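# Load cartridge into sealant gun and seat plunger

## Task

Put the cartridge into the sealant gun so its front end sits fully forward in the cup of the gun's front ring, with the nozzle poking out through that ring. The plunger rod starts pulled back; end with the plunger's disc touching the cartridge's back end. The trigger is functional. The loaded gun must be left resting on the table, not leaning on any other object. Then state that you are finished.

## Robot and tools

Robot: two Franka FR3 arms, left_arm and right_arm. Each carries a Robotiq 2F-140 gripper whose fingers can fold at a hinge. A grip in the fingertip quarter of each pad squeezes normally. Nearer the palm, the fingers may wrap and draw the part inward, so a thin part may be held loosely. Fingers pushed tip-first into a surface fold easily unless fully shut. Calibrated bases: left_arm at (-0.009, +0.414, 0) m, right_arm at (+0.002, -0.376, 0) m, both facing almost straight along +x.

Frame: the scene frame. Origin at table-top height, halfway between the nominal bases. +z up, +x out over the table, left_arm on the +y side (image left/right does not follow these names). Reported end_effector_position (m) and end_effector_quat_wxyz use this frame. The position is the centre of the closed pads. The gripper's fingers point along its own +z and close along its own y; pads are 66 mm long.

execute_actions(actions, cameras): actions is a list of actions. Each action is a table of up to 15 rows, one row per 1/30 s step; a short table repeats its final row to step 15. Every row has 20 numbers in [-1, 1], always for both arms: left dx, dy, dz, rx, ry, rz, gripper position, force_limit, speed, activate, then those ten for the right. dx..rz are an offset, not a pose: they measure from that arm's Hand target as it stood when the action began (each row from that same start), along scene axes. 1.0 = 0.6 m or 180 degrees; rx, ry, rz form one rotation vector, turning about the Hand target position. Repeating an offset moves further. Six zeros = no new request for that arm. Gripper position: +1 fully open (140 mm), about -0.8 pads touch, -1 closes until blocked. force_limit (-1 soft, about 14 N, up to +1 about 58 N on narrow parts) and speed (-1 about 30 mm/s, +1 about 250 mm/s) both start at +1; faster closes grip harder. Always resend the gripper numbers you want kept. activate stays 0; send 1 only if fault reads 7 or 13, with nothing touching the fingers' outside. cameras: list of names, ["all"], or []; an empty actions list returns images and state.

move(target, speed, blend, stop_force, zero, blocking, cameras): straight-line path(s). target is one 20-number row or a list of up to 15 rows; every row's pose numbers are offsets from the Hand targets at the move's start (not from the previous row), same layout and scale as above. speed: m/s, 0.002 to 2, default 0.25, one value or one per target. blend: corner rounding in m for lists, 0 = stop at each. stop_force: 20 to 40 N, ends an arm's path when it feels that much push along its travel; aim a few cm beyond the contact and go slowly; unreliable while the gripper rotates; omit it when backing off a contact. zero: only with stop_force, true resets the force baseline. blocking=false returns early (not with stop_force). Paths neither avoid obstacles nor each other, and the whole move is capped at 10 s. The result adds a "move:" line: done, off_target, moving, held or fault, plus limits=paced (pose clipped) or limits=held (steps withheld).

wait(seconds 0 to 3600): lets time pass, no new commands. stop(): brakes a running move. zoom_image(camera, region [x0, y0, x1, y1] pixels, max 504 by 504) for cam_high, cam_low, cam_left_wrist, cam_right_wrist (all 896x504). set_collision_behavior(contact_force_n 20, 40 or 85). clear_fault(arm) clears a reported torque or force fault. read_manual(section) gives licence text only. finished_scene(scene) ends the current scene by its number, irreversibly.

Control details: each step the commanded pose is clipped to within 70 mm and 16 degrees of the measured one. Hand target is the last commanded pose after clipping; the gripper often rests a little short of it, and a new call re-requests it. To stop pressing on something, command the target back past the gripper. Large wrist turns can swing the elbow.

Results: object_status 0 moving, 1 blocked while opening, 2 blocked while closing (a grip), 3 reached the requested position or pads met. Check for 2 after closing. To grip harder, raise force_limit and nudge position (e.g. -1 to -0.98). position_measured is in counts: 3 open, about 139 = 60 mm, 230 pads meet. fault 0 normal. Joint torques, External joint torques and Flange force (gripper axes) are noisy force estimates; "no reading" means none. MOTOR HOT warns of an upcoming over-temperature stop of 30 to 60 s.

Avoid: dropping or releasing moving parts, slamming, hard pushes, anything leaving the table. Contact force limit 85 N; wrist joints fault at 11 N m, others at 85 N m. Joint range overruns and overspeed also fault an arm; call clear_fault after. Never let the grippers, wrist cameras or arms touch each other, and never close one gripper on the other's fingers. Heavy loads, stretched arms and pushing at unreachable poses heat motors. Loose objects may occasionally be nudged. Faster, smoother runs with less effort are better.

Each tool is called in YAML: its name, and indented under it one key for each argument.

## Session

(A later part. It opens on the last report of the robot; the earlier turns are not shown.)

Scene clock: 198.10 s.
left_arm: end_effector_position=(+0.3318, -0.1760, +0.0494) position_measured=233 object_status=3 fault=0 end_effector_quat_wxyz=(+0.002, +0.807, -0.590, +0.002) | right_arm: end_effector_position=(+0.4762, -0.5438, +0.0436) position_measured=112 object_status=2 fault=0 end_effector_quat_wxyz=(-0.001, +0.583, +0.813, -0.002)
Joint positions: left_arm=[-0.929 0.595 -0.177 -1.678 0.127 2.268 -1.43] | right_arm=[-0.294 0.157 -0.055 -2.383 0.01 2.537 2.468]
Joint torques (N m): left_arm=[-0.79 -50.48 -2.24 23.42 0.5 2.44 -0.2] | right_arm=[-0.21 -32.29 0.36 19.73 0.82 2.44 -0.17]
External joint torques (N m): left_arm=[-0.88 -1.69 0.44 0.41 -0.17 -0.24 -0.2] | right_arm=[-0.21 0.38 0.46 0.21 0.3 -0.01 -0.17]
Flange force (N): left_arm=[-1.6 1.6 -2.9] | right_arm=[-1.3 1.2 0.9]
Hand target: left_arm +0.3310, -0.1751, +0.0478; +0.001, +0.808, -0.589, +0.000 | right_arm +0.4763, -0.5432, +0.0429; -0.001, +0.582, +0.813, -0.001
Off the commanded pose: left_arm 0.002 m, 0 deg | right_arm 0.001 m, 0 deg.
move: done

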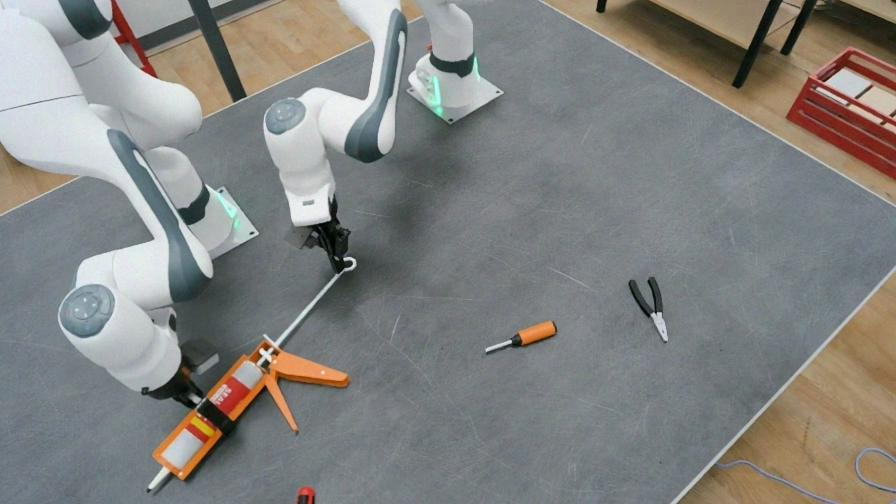

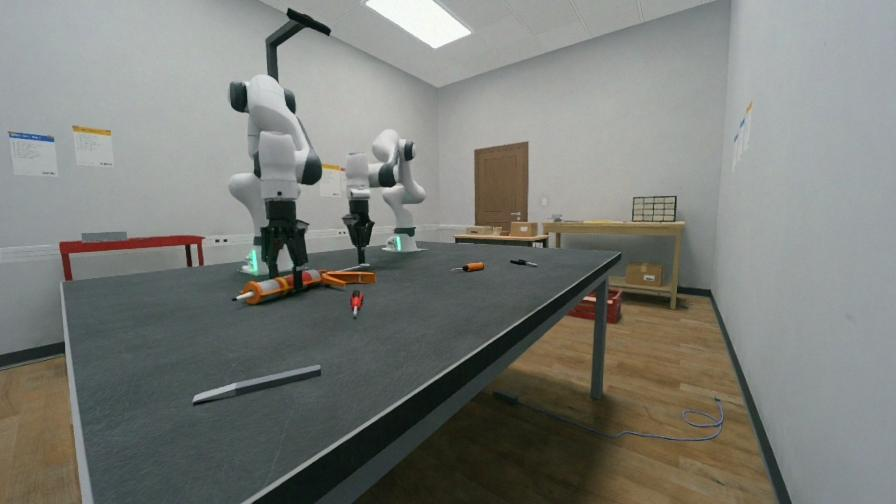

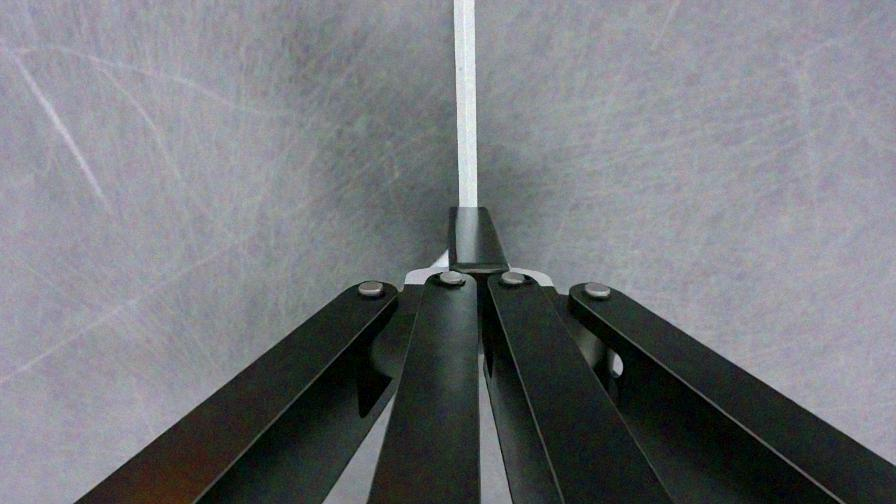

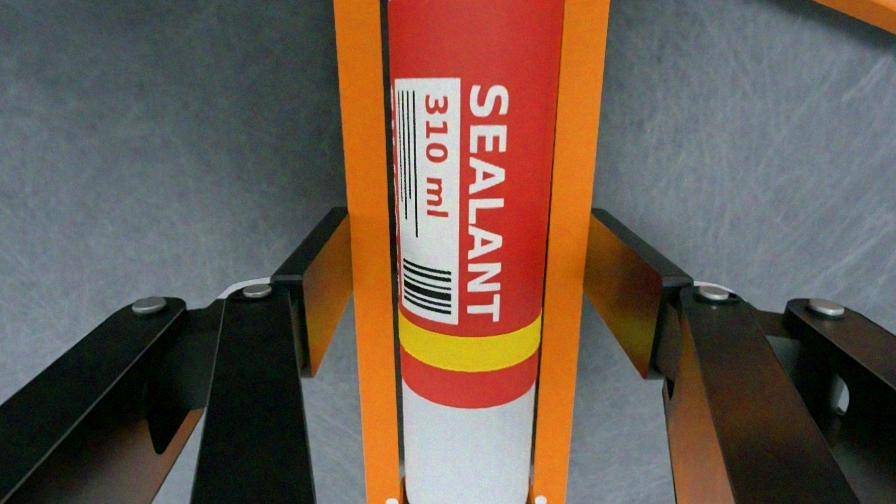

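move:
  target:
    - [0,0,0.04,0,0,0,-1,0,0,0,0,0,0,0,0,0,-1,0.4,-1,0]
    - [-0.033,0.104,0.04,0,0,0,-1,0,0,0,0,0,0,0,0,0,-1,0.4,-1,0]
    - [-0.033,0.104,-0.021,0,0,0,-1,0,0,0,0,0,0,0,0,0,-1,0.4,-1,0]
  speed: 0.12
  cameras: ["cam_left_wrist"]

move:
  target: [0.032,-0.101,0,0,0,0,-1,0,0,0,0,0,0,0,0,0,-1,0.4,-1,0]
  speed: 0.02
  stop_force: 40
  cameras: ["cam_left_wrist","cam_high","cam_right_wrist","cam_low"]

zoom_image:
  camera: "cam_high"
  region: [140, 320, 300, 480]

zoom_image:
  camera: "cam_low"
  region: [220, 245, 340, 315]

Scene clock: 210.60 s.
left_arm: end_effector_position=(+0.3102, -0.1112, +0.0346) position_measured=233 object_status=3 fault=0 end_effector_quat_wxyz=(+0.001, +0.808, -0.590, -0.002) | right_arm: end_effector_position=(+0.4762, -0.5438, +0.0436) position_measured=112 object_status=2 fault=0 end_effector_quat_wxyz=(-0.001, +0.583, +0.813, -0.002)
Joint positions: left_arm=[-0.879 0.448 -0.188 -1.967 0.116 2.401 -1.409] | right_arm=[-0.294 0.157 -0.055 -2.383 0.01 2.537 2.468]
Joint velocities: left_arm=[-0.001 -0.001 0.001 0.001 0 0.004 0.001] | right_arm=[within noise]
Joint torques (N m): left_arm=[-0.77 -45.55 -1.83 22.02 0.7 2.79 -0.22] | right_arm=[-0.19 -32.3 0.36 19.7 0.82 2.45 -0.16]
External joint torques (N m): left_arm=[-0.84 -2.24 0.43 0.49 0.12 0.14 -0.22] | right_arm=[-0.2 0.42 0.45 0.19 0.3 0 -0.16]
Flange force (N): left_arm=[-2.9 2.1 -3.4] | right_arm=[-1.3 1.2 1.0]
Hand target: left_arm +0.3112, -0.1127, +0.0352; +0.001, +0.808, -0.589, +0.000 | right_arm +0.4763, -0.5432, +0.0429; -0.001, +0.582, +0.813, -0.001
Off the commanded pose: left_arm 0.002 m, 0 deg | right_arm 0.001 m, 0 deg.
move: done

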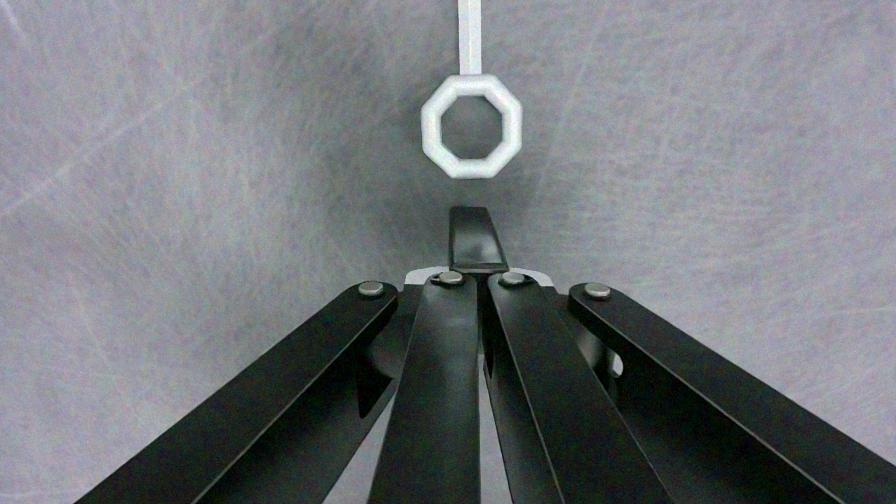

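Scene clock: 214.70 s.
left_arm: end_effector_position=(+0.3278, -0.1456, +0.0271) position_measured=233 object_status=3 fault=0 end_effector_quat_wxyz=(-0.016, +0.810, -0.585, -0.028) | right_arm: end_effector_position=(+0.4836, -0.5651, +0.0502) position_measured=112 object_status=2 fault=0 end_effector_quat_wxyz=(+0.017, +0.588, +0.809, +0.000)
Joint positions: left_arm=[-0.923 0.604 -0.164 -1.71 0.129 2.239 -1.431] | right_arm=[-0.303 0.157 -0.078 -2.373 0.007 2.563 2.453]
Joint torques (N m): left_arm=[-4.93 -50.35 -7.09 31.03 0.01 10.36 -0.22] | right_arm=[8.49 -32.36 9.36 14.23 3.25 -1.47 0.48]
External joint torques (N m): left_arm=[-4.86 -1.89 -4.5 8.62 -0.64 7.88 -0.22] | right_arm=[8.49 0.75 9.57 -5.61 2.73 -4.03 0.48]
Flange force (N): left_arm=[23.1 2.6 7.6] | right_arm=[21.3 1.5 -6.2]
Hand target: left_arm +0.3304, -0.1733, +0.0352; +0.001, +0.808, -0.589, +0.000 | right_arm +0.4763, -0.5432, +0.0429; -0.001, +0.582, +0.813, -0.001
Off the commanded pose: left_arm 0.029 m, 4 deg | right_arm 0.024 m, 2 deg.
move: off_target (left_arm)

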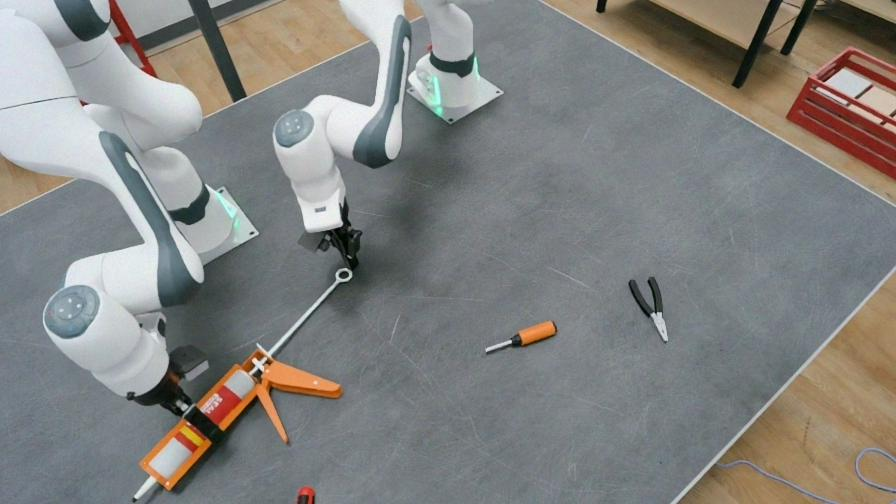

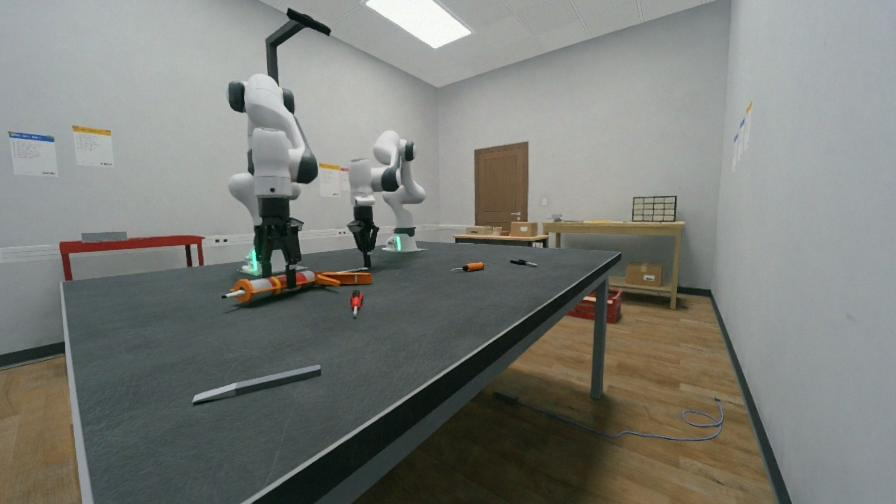

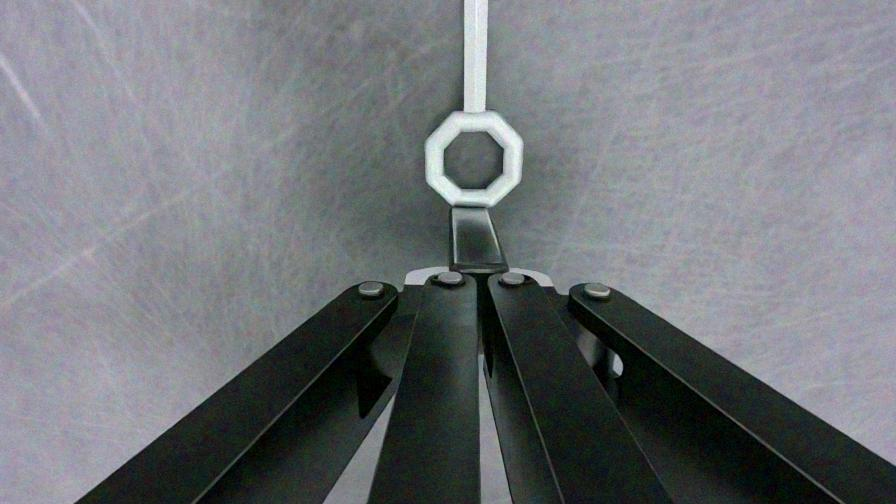

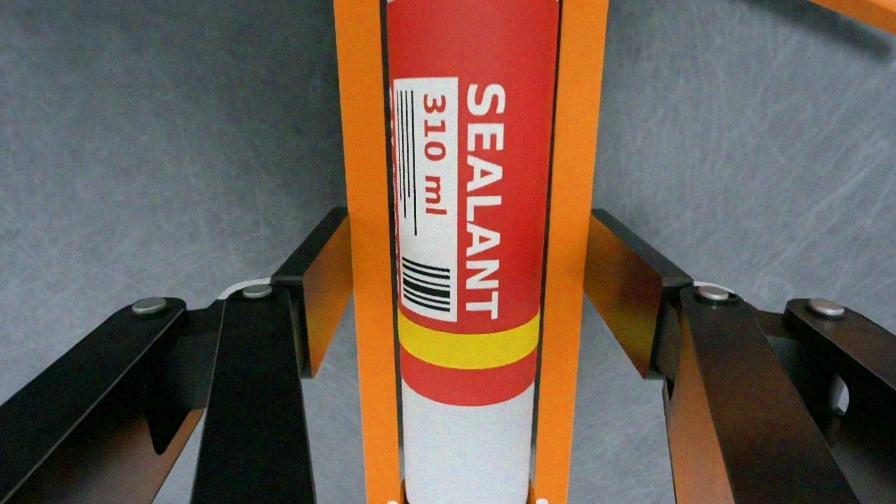

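Scaled by 3.150 from the camera's image (finer frame: 1280x720).

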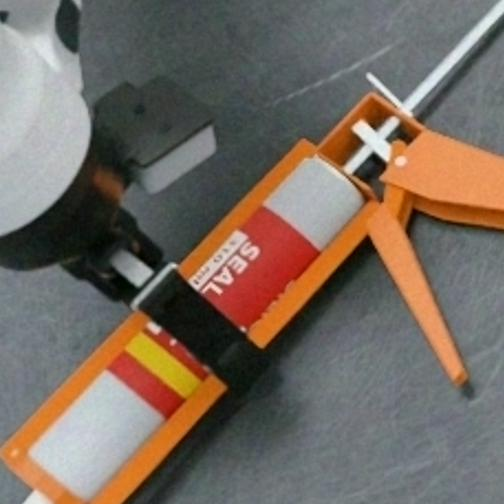

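Scaled by 4.200 from the camera's image (finer frame: 1280x720).

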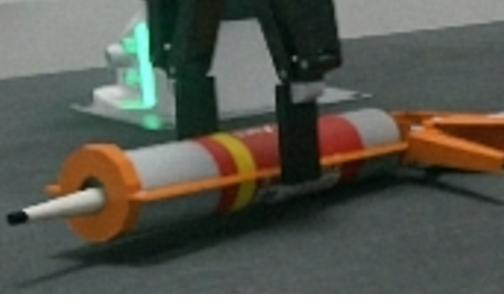

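move:
  target:
    - [-0.033,0.104,0.01,0,0,0,-1,0,0,0,0,0,0,0,0,0,-1,0.4,-1,0]
    - [-0.033,0.104,0.15,0,0,0,-1,0,0,0,0,0,0,0,0,0,0.7,0.4,-0.5,0]
    - [-0.033,0.104,0.2,0,0,0,-1,0,0,0,0,0,0.187,0,0,0,0.7,0.4,-0.5,0]
  speed: 0.15
  cameras: ["cam_high","cam_right_wrist","cam_low"]

zoom_image:
  camera: "cam_right_wrist"
  region: [350, 250, 570, 450]

zoom_image:
  camera: "cam_high"
  region: [140, 320, 300, 480]

zoom_image:
  camera: "cam_high"
  region: [225, 325, 295, 395]

Scene clock: 228.03 s.
left_arm: end_effector_position=(+0.3109, -0.1112, +0.1544) position_measured=233 object_status=3 fault=0 end_effector_quat_wxyz=(+0.000, +0.809, -0.588, +0.001) | right_arm: end_effector_position=(+0.4773, -0.5434, +0.1556) position_measured=41 object_status=3 fault=0 end_effector_quat_wxyz=(+0.000, +0.581, +0.814, +0.001)
Joint positions: left_arm=[-0.857 0.266 -0.216 -1.899 0.069 2.16 -1.383] | right_arm=[-0.289 -0.051 -0.061 -2.305 -0.001 2.255 2.472]
Joint velocities: left_arm=[within noise] | right_arm=[-0.001 0 0 0 0 -0.003 0.001]
Joint torques (N m): left_arm=[0.24 -42.41 -1.72 24.02 0.17 2.45 0.26] | right_arm=[0.04 -29.35 0.44 23.69 0.45 2.15 0.12]
External joint torques (N m): left_arm=[-0.05 -2.17 -0.35 -0.03 -0.55 -0.24 0.26] | right_arm=[0.07 -0.31 0.43 0.75 -0.26 -0.32 0.12]
Flange force (N): left_arm=[-6.5 1.2 -3.3] | right_arm=[-0.5 1.8 -2.2]
Hand target: left_arm +0.3106, -0.1109, +0.1552; +0.001, +0.808, -0.589, +0.000 | right_arm +0.4763, -0.5432, +0.1551; -0.001, +0.582, +0.813, -0.001
Off the commanded pose: left_arm 0.001 m, 0 deg | right_arm 0.001 m, 0 deg.
move: done
Images, in order (width x height): cam_high 896x504, cam_low 896x504, cam_right_wrist 896x504.

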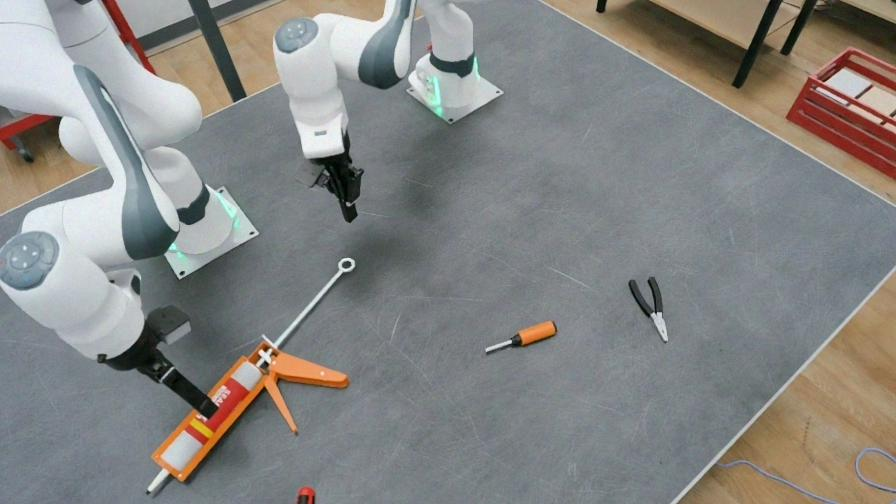

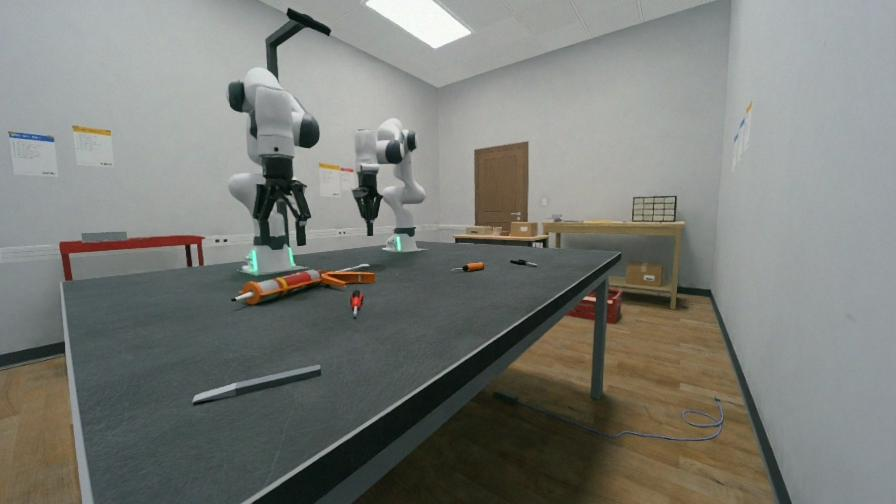

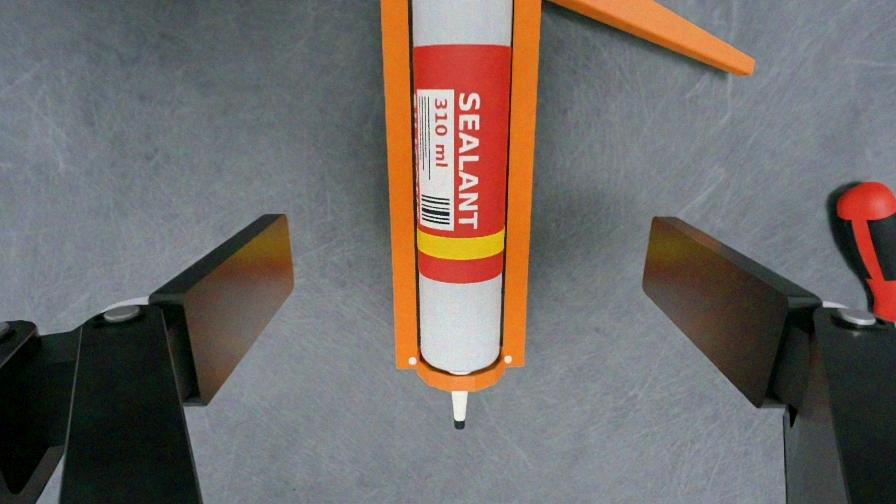

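Scaled by 2.291 from the camera's image (finer frame: 1280x720).

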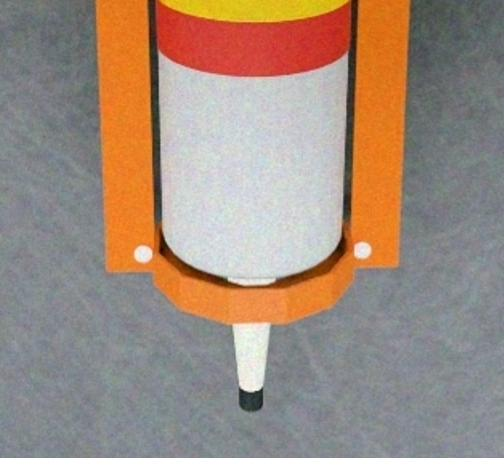

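Scaled by 3.150 from the camera's image (finer frame: 1280x720).

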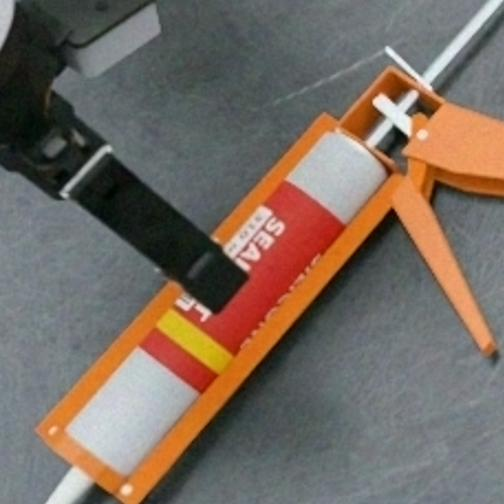

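Scaled by 7.200 from the camera's image (finer frame: 1280x720).

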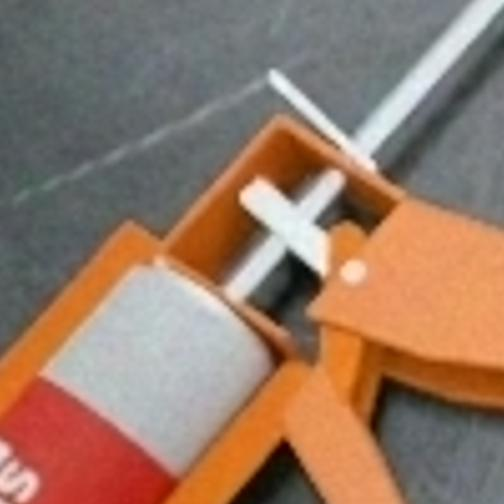

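move:
  target:
    - [0.041,-0.1285,0,0,0,0,0.2,0,0,0,0.0233,-0.0717,0,0,0,0,0.4,0.2,-1,0]
    - [0.041,-0.1285,-0.198,0,0,0,0.2,0,0,0,0.0233,-0.0717,-0.162,0,0,0,0.4,0.2,-1,0]
    - [0.041,-0.1285,-0.198,0,0,0,-1,0,-0.5,0,0.0233,-0.0717,-0.162,0,0,0,-1,0.2,-1,0]
  speed: 0.15

wait:
  seconds: 1
  cameras: ["cam_left_wrist","cam_right_wrist"]

Scene clock: 238.93 s.
left_arm: end_effector_position=(+0.3369, -0.1861, +0.0361) position_measured=222 object_status=2 fault=0 end_effector_quat_wxyz=(+0.000, +0.812, -0.584, -0.001) | right_arm: end_effector_position=(+0.4892, -0.5881, +0.0591) position_measured=162 object_status=0 fault=0 end_effector_quat_wxyz=(-0.001, +0.584, +0.812, -0.002)
Joint positions: left_arm=[-0.94 0.654 -0.17 -1.612 0.132 2.254 -1.448] | right_arm=[-0.327 0.193 -0.093 -2.278 0.024 2.467 2.393]
Joint torques (N m): left_arm=[-1.07 -52.63 -4.22 22.74 0.72 2.79 0.38] | right_arm=[0.54 -33.41 1.06 21.2 1.01 2.86 -0.21]
External joint torques (N m): left_arm=[-1.03 -2.21 -1.37 -0.35 0.04 0.12 0.38] | right_arm=[0.48 1.48 1.36 0.68 0.44 0.41 -0.21]
Flange force (N): left_arm=[-8.0 2.6 -3.3] | right_arm=[-3.2 5.0 4.0]
Hand target: left_arm +0.3352, -0.1880, +0.0364; +0.001, +0.808, -0.589, +0.000 | right_arm +0.4903, -0.5862, +0.0579; -0.001, +0.582, +0.813, -0.001
Off the commanded pose: left_arm 0.003 m, 1 deg | right_arm 0.003 m, 0 deg.
move: done

Scene clock: 239.93 s.
left_arm: end_effector_position=(+0.3369, -0.1861, +0.0361) position_measured=222 object_status=2 fault=0 end_effector_quat_wxyz=(+0.000, +0.812, -0.584, -0.001) | right_arm: end_effector_position=(+0.4892, -0.5881, +0.0591) position_measured=162 object_status=2 fault=0 end_effector_quat_wxyz=(-0.001, +0.584, +0.812, -0.002)
Joint positions: left_arm=[-0.94 0.654 -0.17 -1.612 0.132 2.254 -1.448] | right_arm=[-0.327 0.193 -0.093 -2.278 0.024 2.467 2.393]
Joint torques (N m): left_arm=[-1.1 -52.56 -4.27 22.58 0.7 2.78 0.43] | right_arm=[0.55 -33.46 1.06 21.17 1 2.87 -0.21]
External joint torques (N m): left_arm=[-1.16 -1.99 -1.49 -0.6 0.03 0.1 0.43] | right_arm=[0.6 1.42 1.47 0.66 0.44 0.41 -0.21]
Flange force (N): left_arm=[-8.5 2.8 -3.0] | right_arm=[-2.8 5.0 3.9]
Hand target: left_arm +0.3352, -0.1880, +0.0364; +0.001, +0.808, -0.589, +0.000 | right_arm +0.4903, -0.5862, +0.0579; -0.001, +0.582, +0.813, -0.001
Tool commands: left_gripper/position=-1.0 left_gripper/force_limit=+0.0 left_gripper/speed=-0.5 left_gripper/activate=+0.0 right_gripper/position=-1.0 right_gripper/force_limit=+0.2 right_gripper/speed=-1.0 right_gripper/activate=+0.0
Off the commanded pose: left_arm 0.003 m, 1 deg | right_arm 0.003 m, 0 deg.
wait: 1.00 s; at rest by 0.17 s

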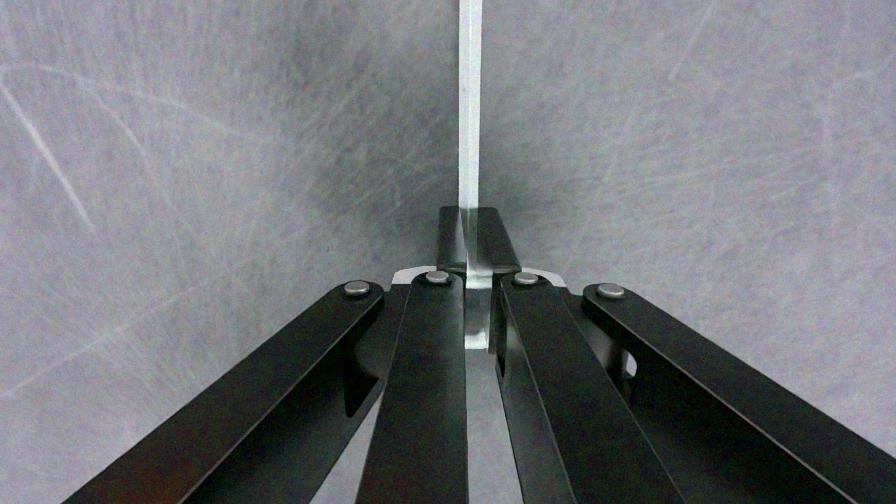

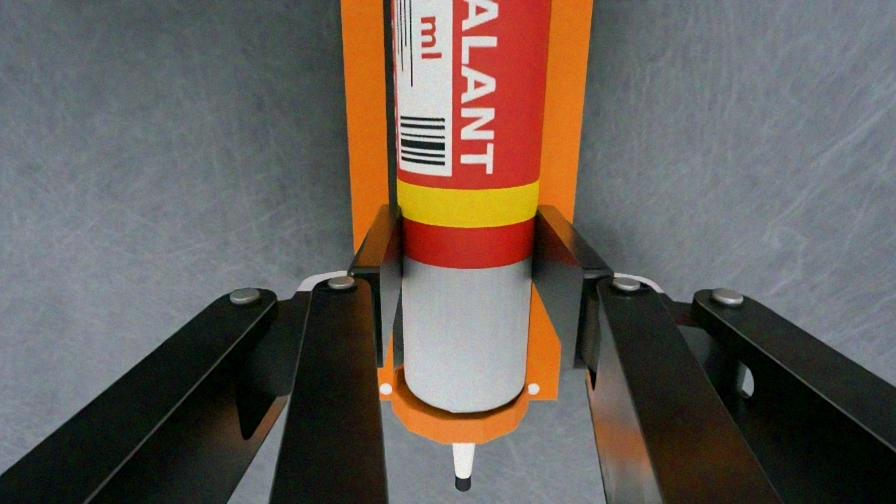

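move:
  target:
    - [0,0,0,0,0,0,-1,0,-0.5,0,0,0,0.012,0,0,0,-1,0.2,-1,0]
    - [0,0,0,0,0,0,-1,0,-0.5,0,0.0125,-0.038,0.012,0,0,0,-1,0.2,-1,0]
  speed: 0.03
  cameras: ["cam_right_wrist","cam_high"]

zoom_image:
  camera: "cam_right_wrist"
  region: [350, 304, 570, 504]

zoom_image:
  camera: "cam_high"
  region: [225, 325, 295, 395]

Scene clock: 245.43 s.
left_arm: end_effector_position=(+0.3383, -0.1910, +0.0384) position_measured=222 object_status=2 fault=0 end_effector_quat_wxyz=(+0.004, +0.812, -0.584, +0.005) | right_arm: end_effector_position=(+0.4924, -0.6008, +0.0605) position_measured=162 object_status=2 fault=0 end_effector_quat_wxyz=(-0.011, +0.583, +0.812, -0.002)
Joint positions: left_arm=[-0.939 0.654 -0.172 -1.61 0.132 2.265 -1.449] | right_arm=[-0.349 0.223 -0.091 -2.225 0.03 2.423 2.365]
Joint velocities: left_arm=[within noise] | right_arm=[0 0 0 0 0.001 -0.001 -0.006]
Joint torques (N m): left_arm=[-0.95 -52.95 -3.6 21.19 0.86 1.11 0.49] | right_arm=[-3.07 -37.82 -2.8 25.65 -0.02 4.16 -0.49]
External joint torques (N m): left_arm=[-0.93 -2.62 -0.73 -1.9 0.19 -1.58 0.49] | right_arm=[-3.01 -1.72 -2.33 4.85 -0.6 1.75 -0.49]
Flange force (N): left_arm=[-13.3 3.3 -6.6] | right_arm=[-12.1 4.2 -1.5]
Hand target: left_arm +0.3352, -0.1880, +0.0364; +0.001, +0.808, -0.589, +0.000 | right_arm +0.4978, -0.6090, +0.0651; -0.001, +0.582, +0.813, -0.001
Off the commanded pose: left_arm 0.005 m, 1 deg | right_arm 0.011 m, 1 deg.
move: off_target (right_arm)
Images, in order (width x height): cam_high 896x504, cam_right_wrist 896x504.

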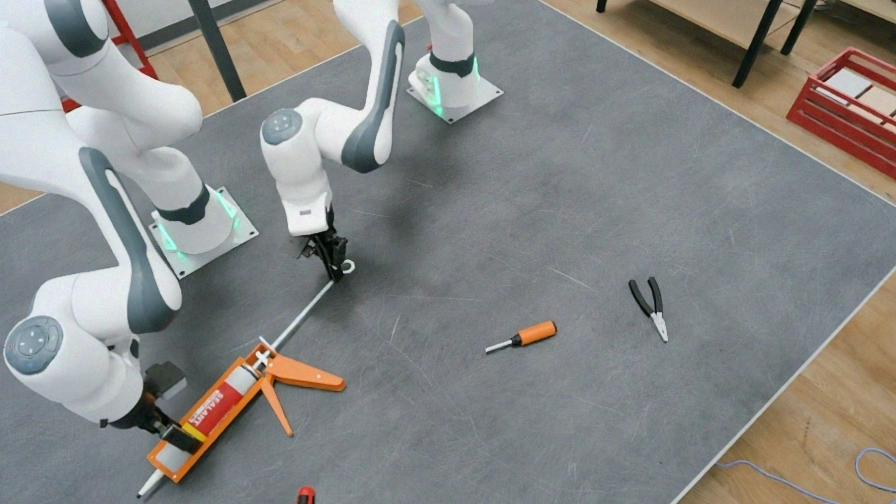

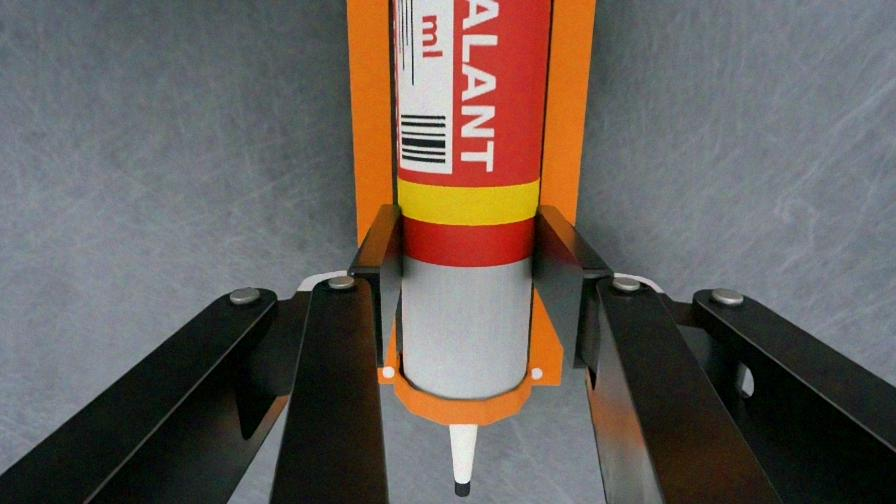

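Scaled by 2.291 from the camera's image (finer frame: 1280x720).

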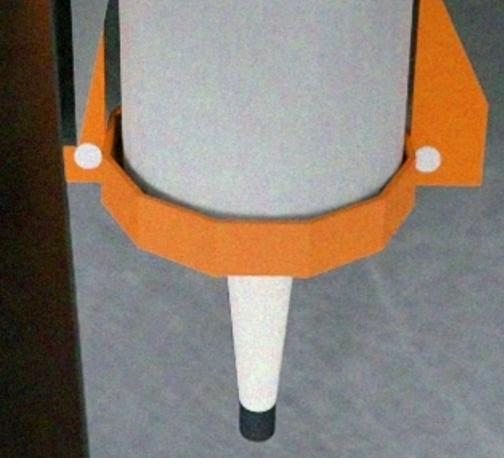

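Scaled by 7.200 from the camera's image (finer frame: 1280x720).

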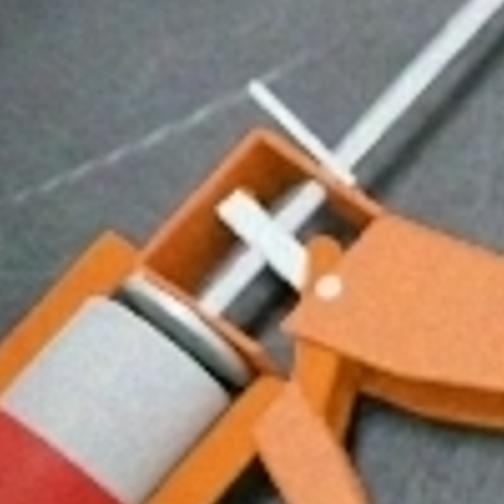

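move:
  target:
    - [0,0,0,0,0,0,-1,0,-0.5,0,-0.002,0.008,-0.004,0,0,0,-1,0.2,-1,0]
    - [0,0,0,0,0,0,-1,0,-0.5,0,-0.002,0.008,-0.004,0,0,0,0.6,0.2,0,0]
    - [0,0,0,0,0,0,-1,0,-0.5,0,-0.024,0.062,-0.035,0,0,0,0.6,0.4,-1,0]
    - [0,0,0,0,0,0,0.2,0,0,0,-0.024,0.062,-0.035,0,0,0,-1,0.4,-1,0]
    - [-0.039,0.124,0,0,0,0,0.2,0,0,0,-0.024,0.062,-0.035,0,0,0,-1,0.4,-1,0]
  speed: 0.12

move:
  target: [0,0,0,0,0,0,-1,0,0,0,0,0,0,0,0,0,-1,0.4,-1,0]

wait:
  seconds: 1
  cameras: ["cam_left_wrist","cam_right_wrist"]

move:
  target: [0.032,-0.101,0,0,0,0,-1,0,0,0,0,0,0,0,0,0,-1,0.4,-1,0]
  speed: 0.02
  stop_force: 38
  cameras: ["cam_left_wrist","cam_high","cam_right_wrist"]

zoom_image:
  camera: "cam_high"
  region: [205, 325, 285, 405]

Scene clock: 260.43 s.
left_arm: end_effector_position=(+0.3111, -0.1127, +0.0353) position_measured=104 object_status=3 fault=0 end_effector_quat_wxyz=(-0.001, +0.809, -0.587, -0.002) | right_arm: end_effector_position=(+0.4828, -0.5723, +0.0439) position_measured=111 object_status=2 fault=0 end_effector_quat_wxyz=(-0.002, +0.581, +0.814, +0.000)
Joint positions: left_arm=[-0.874 0.452 -0.194 -1.959 0.124 2.396 -1.422] | right_arm=[-0.313 0.197 -0.085 -2.324 0.03 2.515 2.402]
Joint velocities: left_arm=[0 -0.002 0 0 0 0.006 0.004] | right_arm=[within noise]
Joint torques (N m): left_arm=[0.15 -46.53 -2.64 21.05 0.4 2.85 0.21] | right_arm=[0.94 -34.92 -0.3 20.41 0.59 2.72 0.08]
External joint torques (N m): left_arm=[0.2 -3.17 -0.18 -0.47 -0.19 0.2 0.21] | right_arm=[0.87 -0.61 -0.06 0.61 0.07 0.28 0.08]
Flange force (N): left_arm=[-10.4 1.7 -5.5] | right_arm=[0.7 1.0 -0.9]
Hand target: left_arm +0.3118, -0.1136, +0.0364; +0.001, +0.808, -0.589, +0.000 | right_arm +0.4834, -0.5718, +0.0441; -0.001, +0.582, +0.813, -0.001
Off the commanded pose: left_arm 0.001 m, 0 deg | right_arm 0.001 m, 0 deg.
move: done; target 2's new numbers were sent with right_arm's hand 0.006 m and 1 deg from that target

Scene clock: 261.27 s.
left_arm: end_effector_position=(+0.3111, -0.1130, +0.0355) position_measured=233 object_status=3 fault=0 end_effector_quat_wxyz=(+0.000, +0.809, -0.588, -0.001) | right_arm: end_effector_position=(+0.4828, -0.5723, +0.0439) position_measured=111 object_status=2 fault=0 end_effector_quat_wxyz=(-0.002, +0.581, +0.814, +0.000)
Joint positions: left_arm=[-0.873 0.452 -0.196 -1.959 0.124 2.397 -1.421] | right_arm=[-0.313 0.197 -0.085 -2.324 0.03 2.515 2.402]
Joint torques (N m): left_arm=[0 -46.52 -2.79 21.05 0.41 2.86 0.17] | right_arm=[0.93 -34.96 -0.33 20.43 0.59 2.71 0.12]
External joint torques (N m): left_arm=[-0.05 -3.19 -0.4 -0.48 -0.17 0.22 0.17] | right_arm=[1.02 -0.6 0.06 0.58 0.06 0.26 0.12]
Flange force (N): left_arm=[-10.3 2.2 -5.5] | right_arm=[1.0 1.2 -0.9]
Hand target: left_arm +0.3118, -0.1136, +0.0364; +0.001, +0.808, -0.589, +0.000 | right_arm +0.4834, -0.5718, +0.0441; -0.001, +0.582, +0.813, -0.001
Off the commanded pose: left_arm 0.001 m, 0 deg | right_arm 0.001 m, 0 deg.
move: done

Scene clock: 262.27 s.
left_arm: end_effector_position=(+0.3111, -0.1130, +0.0355) position_measured=233 object_status=3 fault=0 end_effector_quat_wxyz=(+0.000, +0.809, -0.588, -0.001) | right_arm: end_effector_position=(+0.4828, -0.5723, +0.0439) position_measured=111 object_status=2 fault=0 end_effector_quat_wxyz=(-0.002, +0.581, +0.814, +0.000)
Joint positions: left_arm=[-0.873 0.452 -0.196 -1.959 0.124 2.397 -1.421] | right_arm=[-0.313 0.197 -0.085 -2.324 0.03 2.515 2.402]
Joint torques (N m): left_arm=[0.31 -46.5 -2.64 21.02 0.39 2.86 0.21] | right_arm=[0.9 -34.88 -0.28 20.45 0.6 2.71 0.1]
External joint torques (N m): left_arm=[0.32 -3.04 -0.19 -0.58 -0.19 0.2 0.21] | right_arm=[0.87 -0.6 0.01 0.66 0.07 0.28 0.1]
Flange force (N): left_arm=[-10.5 1.6 -5.3] | right_arm=[0.6 1.2 -0.9]
Hand target: left_arm +0.3118, -0.1136, +0.0364; +0.001, +0.808, -0.589, +0.000 | right_arm +0.4834, -0.5718, +0.0441; -0.001, +0.582, +0.813, -0.001
Tool commands: left_gripper/position=-1.0 left_gripper/force_limit=+0.0 left_gripper/speed=+0.0 left_gripper/activate=+0.0 right_gripper/position=-1.0 right_gripper/force_limit=+0.4 right_gripper/speed=-1.0 right_gripper/activate=+0.0
Off the commanded pose: left_arm 0.001 m, 0 deg | right_arm 0.001 m, 0 deg.
wait: 1.00 s; at rest by 0.17 s

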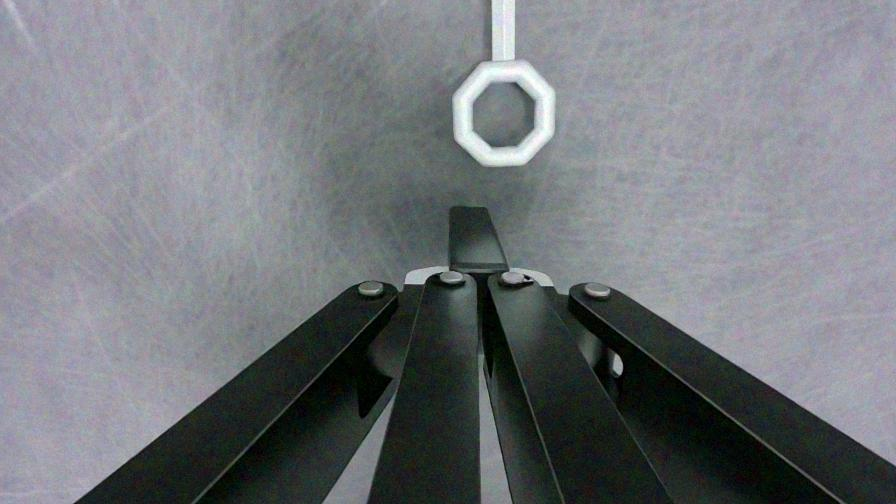

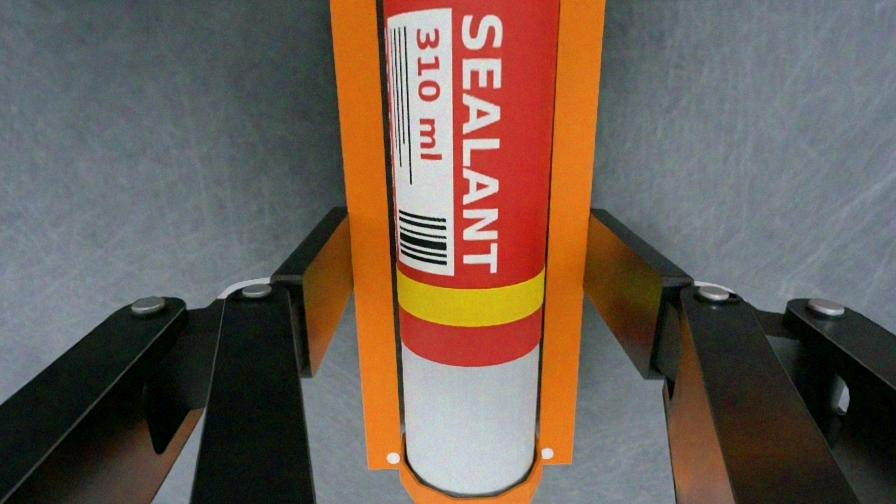

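Scene clock: 266.30 s.
left_arm: end_effector_position=(+0.3322, -0.1759, +0.0391) position_measured=233 object_status=3 fault=0 end_effector_quat_wxyz=(+0.002, +0.807, -0.591, +0.003) | right_arm: end_effector_position=(+0.4846, -0.5747, +0.0452) position_measured=111 object_status=2 fault=0 end_effector_quat_wxyz=(+0.002, +0.581, +0.814, +0.000)
Joint positions: left_arm=[-0.931 0.609 -0.172 -1.684 0.129 2.29 -1.43] | right_arm=[-0.311 0.196 -0.089 -2.323 0.028 2.521 2.401]
Joint torques (N m): left_arm=[-0.75 -50.06 -1.89 22.86 0.48 2.35 -0.24] | right_arm=[1.29 -34.57 0.5 19.9 0.79 1.79 0.11]
External joint torques (N m): left_arm=[-1.04 -1.08 0.63 0.02 -0.17 -0.33 -0.24] | right_arm=[1.25 -0.25 0.78 0 0.26 -0.68 0.11]
Flange force (N): left_arm=[-1.4 1.9 -2.0] | right_arm=[1.5 1.6 -2.1]
Hand target: left_arm +0.3310, -0.1742, +0.0364; +0.001, +0.808, -0.589, +0.000 | right_arm +0.4834, -0.5718, +0.0441; -0.001, +0.582, +0.813, -0.001
Off the commanded pose: left_arm 0.003 m, 0 deg | right_arm 0.003 m, 0 deg.
move: done
Images, in order (width x height): cam_high 896x504, cam_left_wrist 896x504, cam_right_wrist 896x504.

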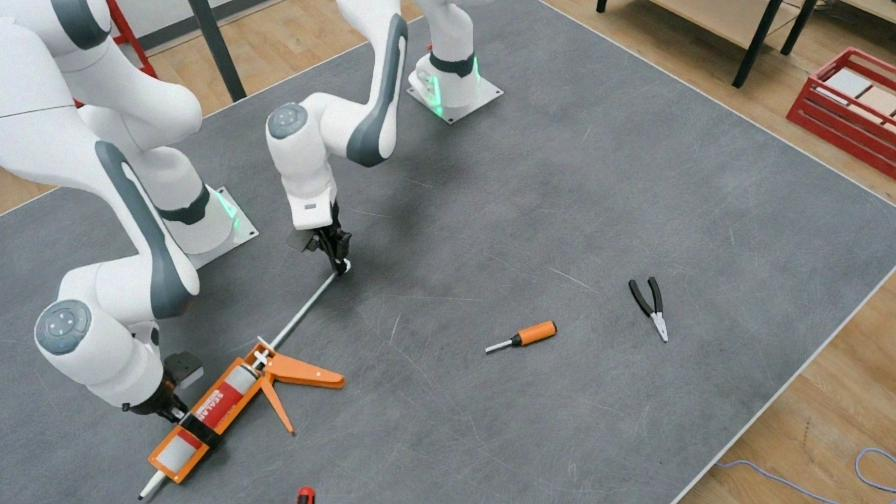

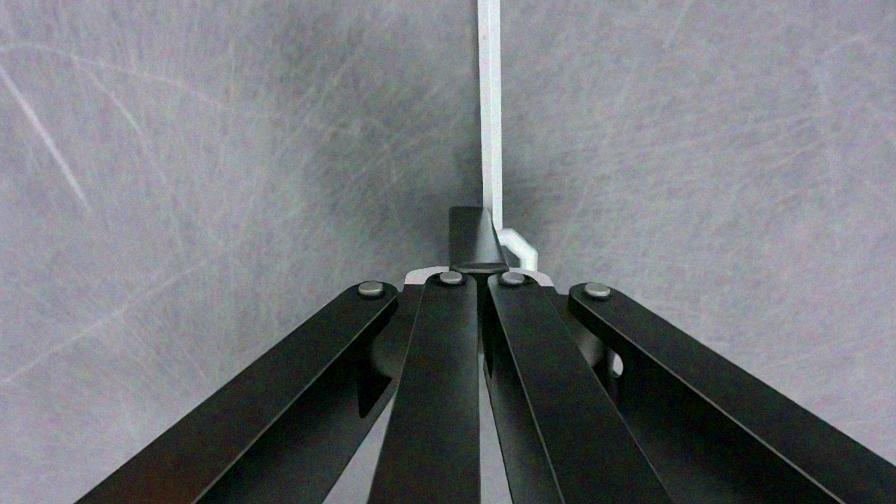

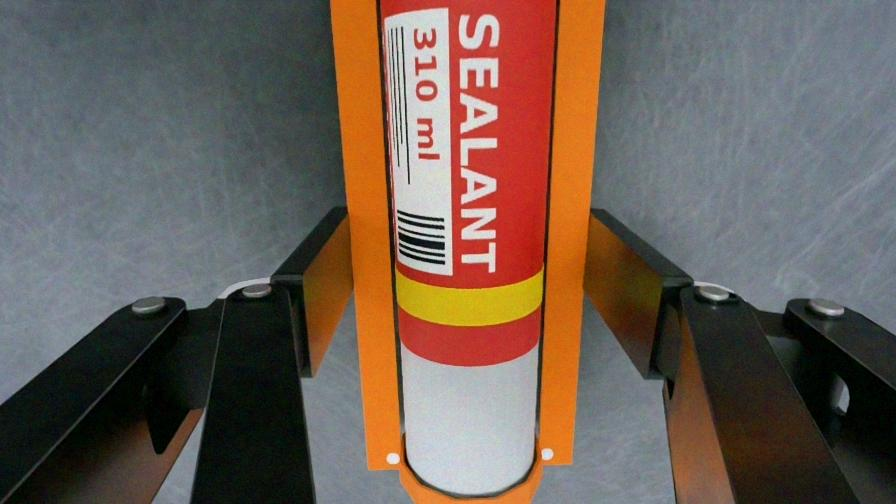

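Scaled by 6.300 from the camera's image (finer frame: 1280x720).

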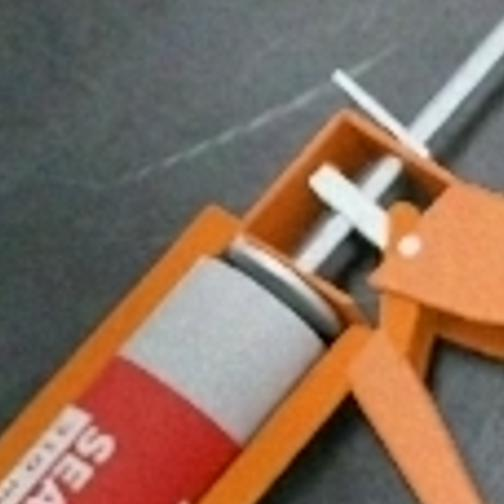

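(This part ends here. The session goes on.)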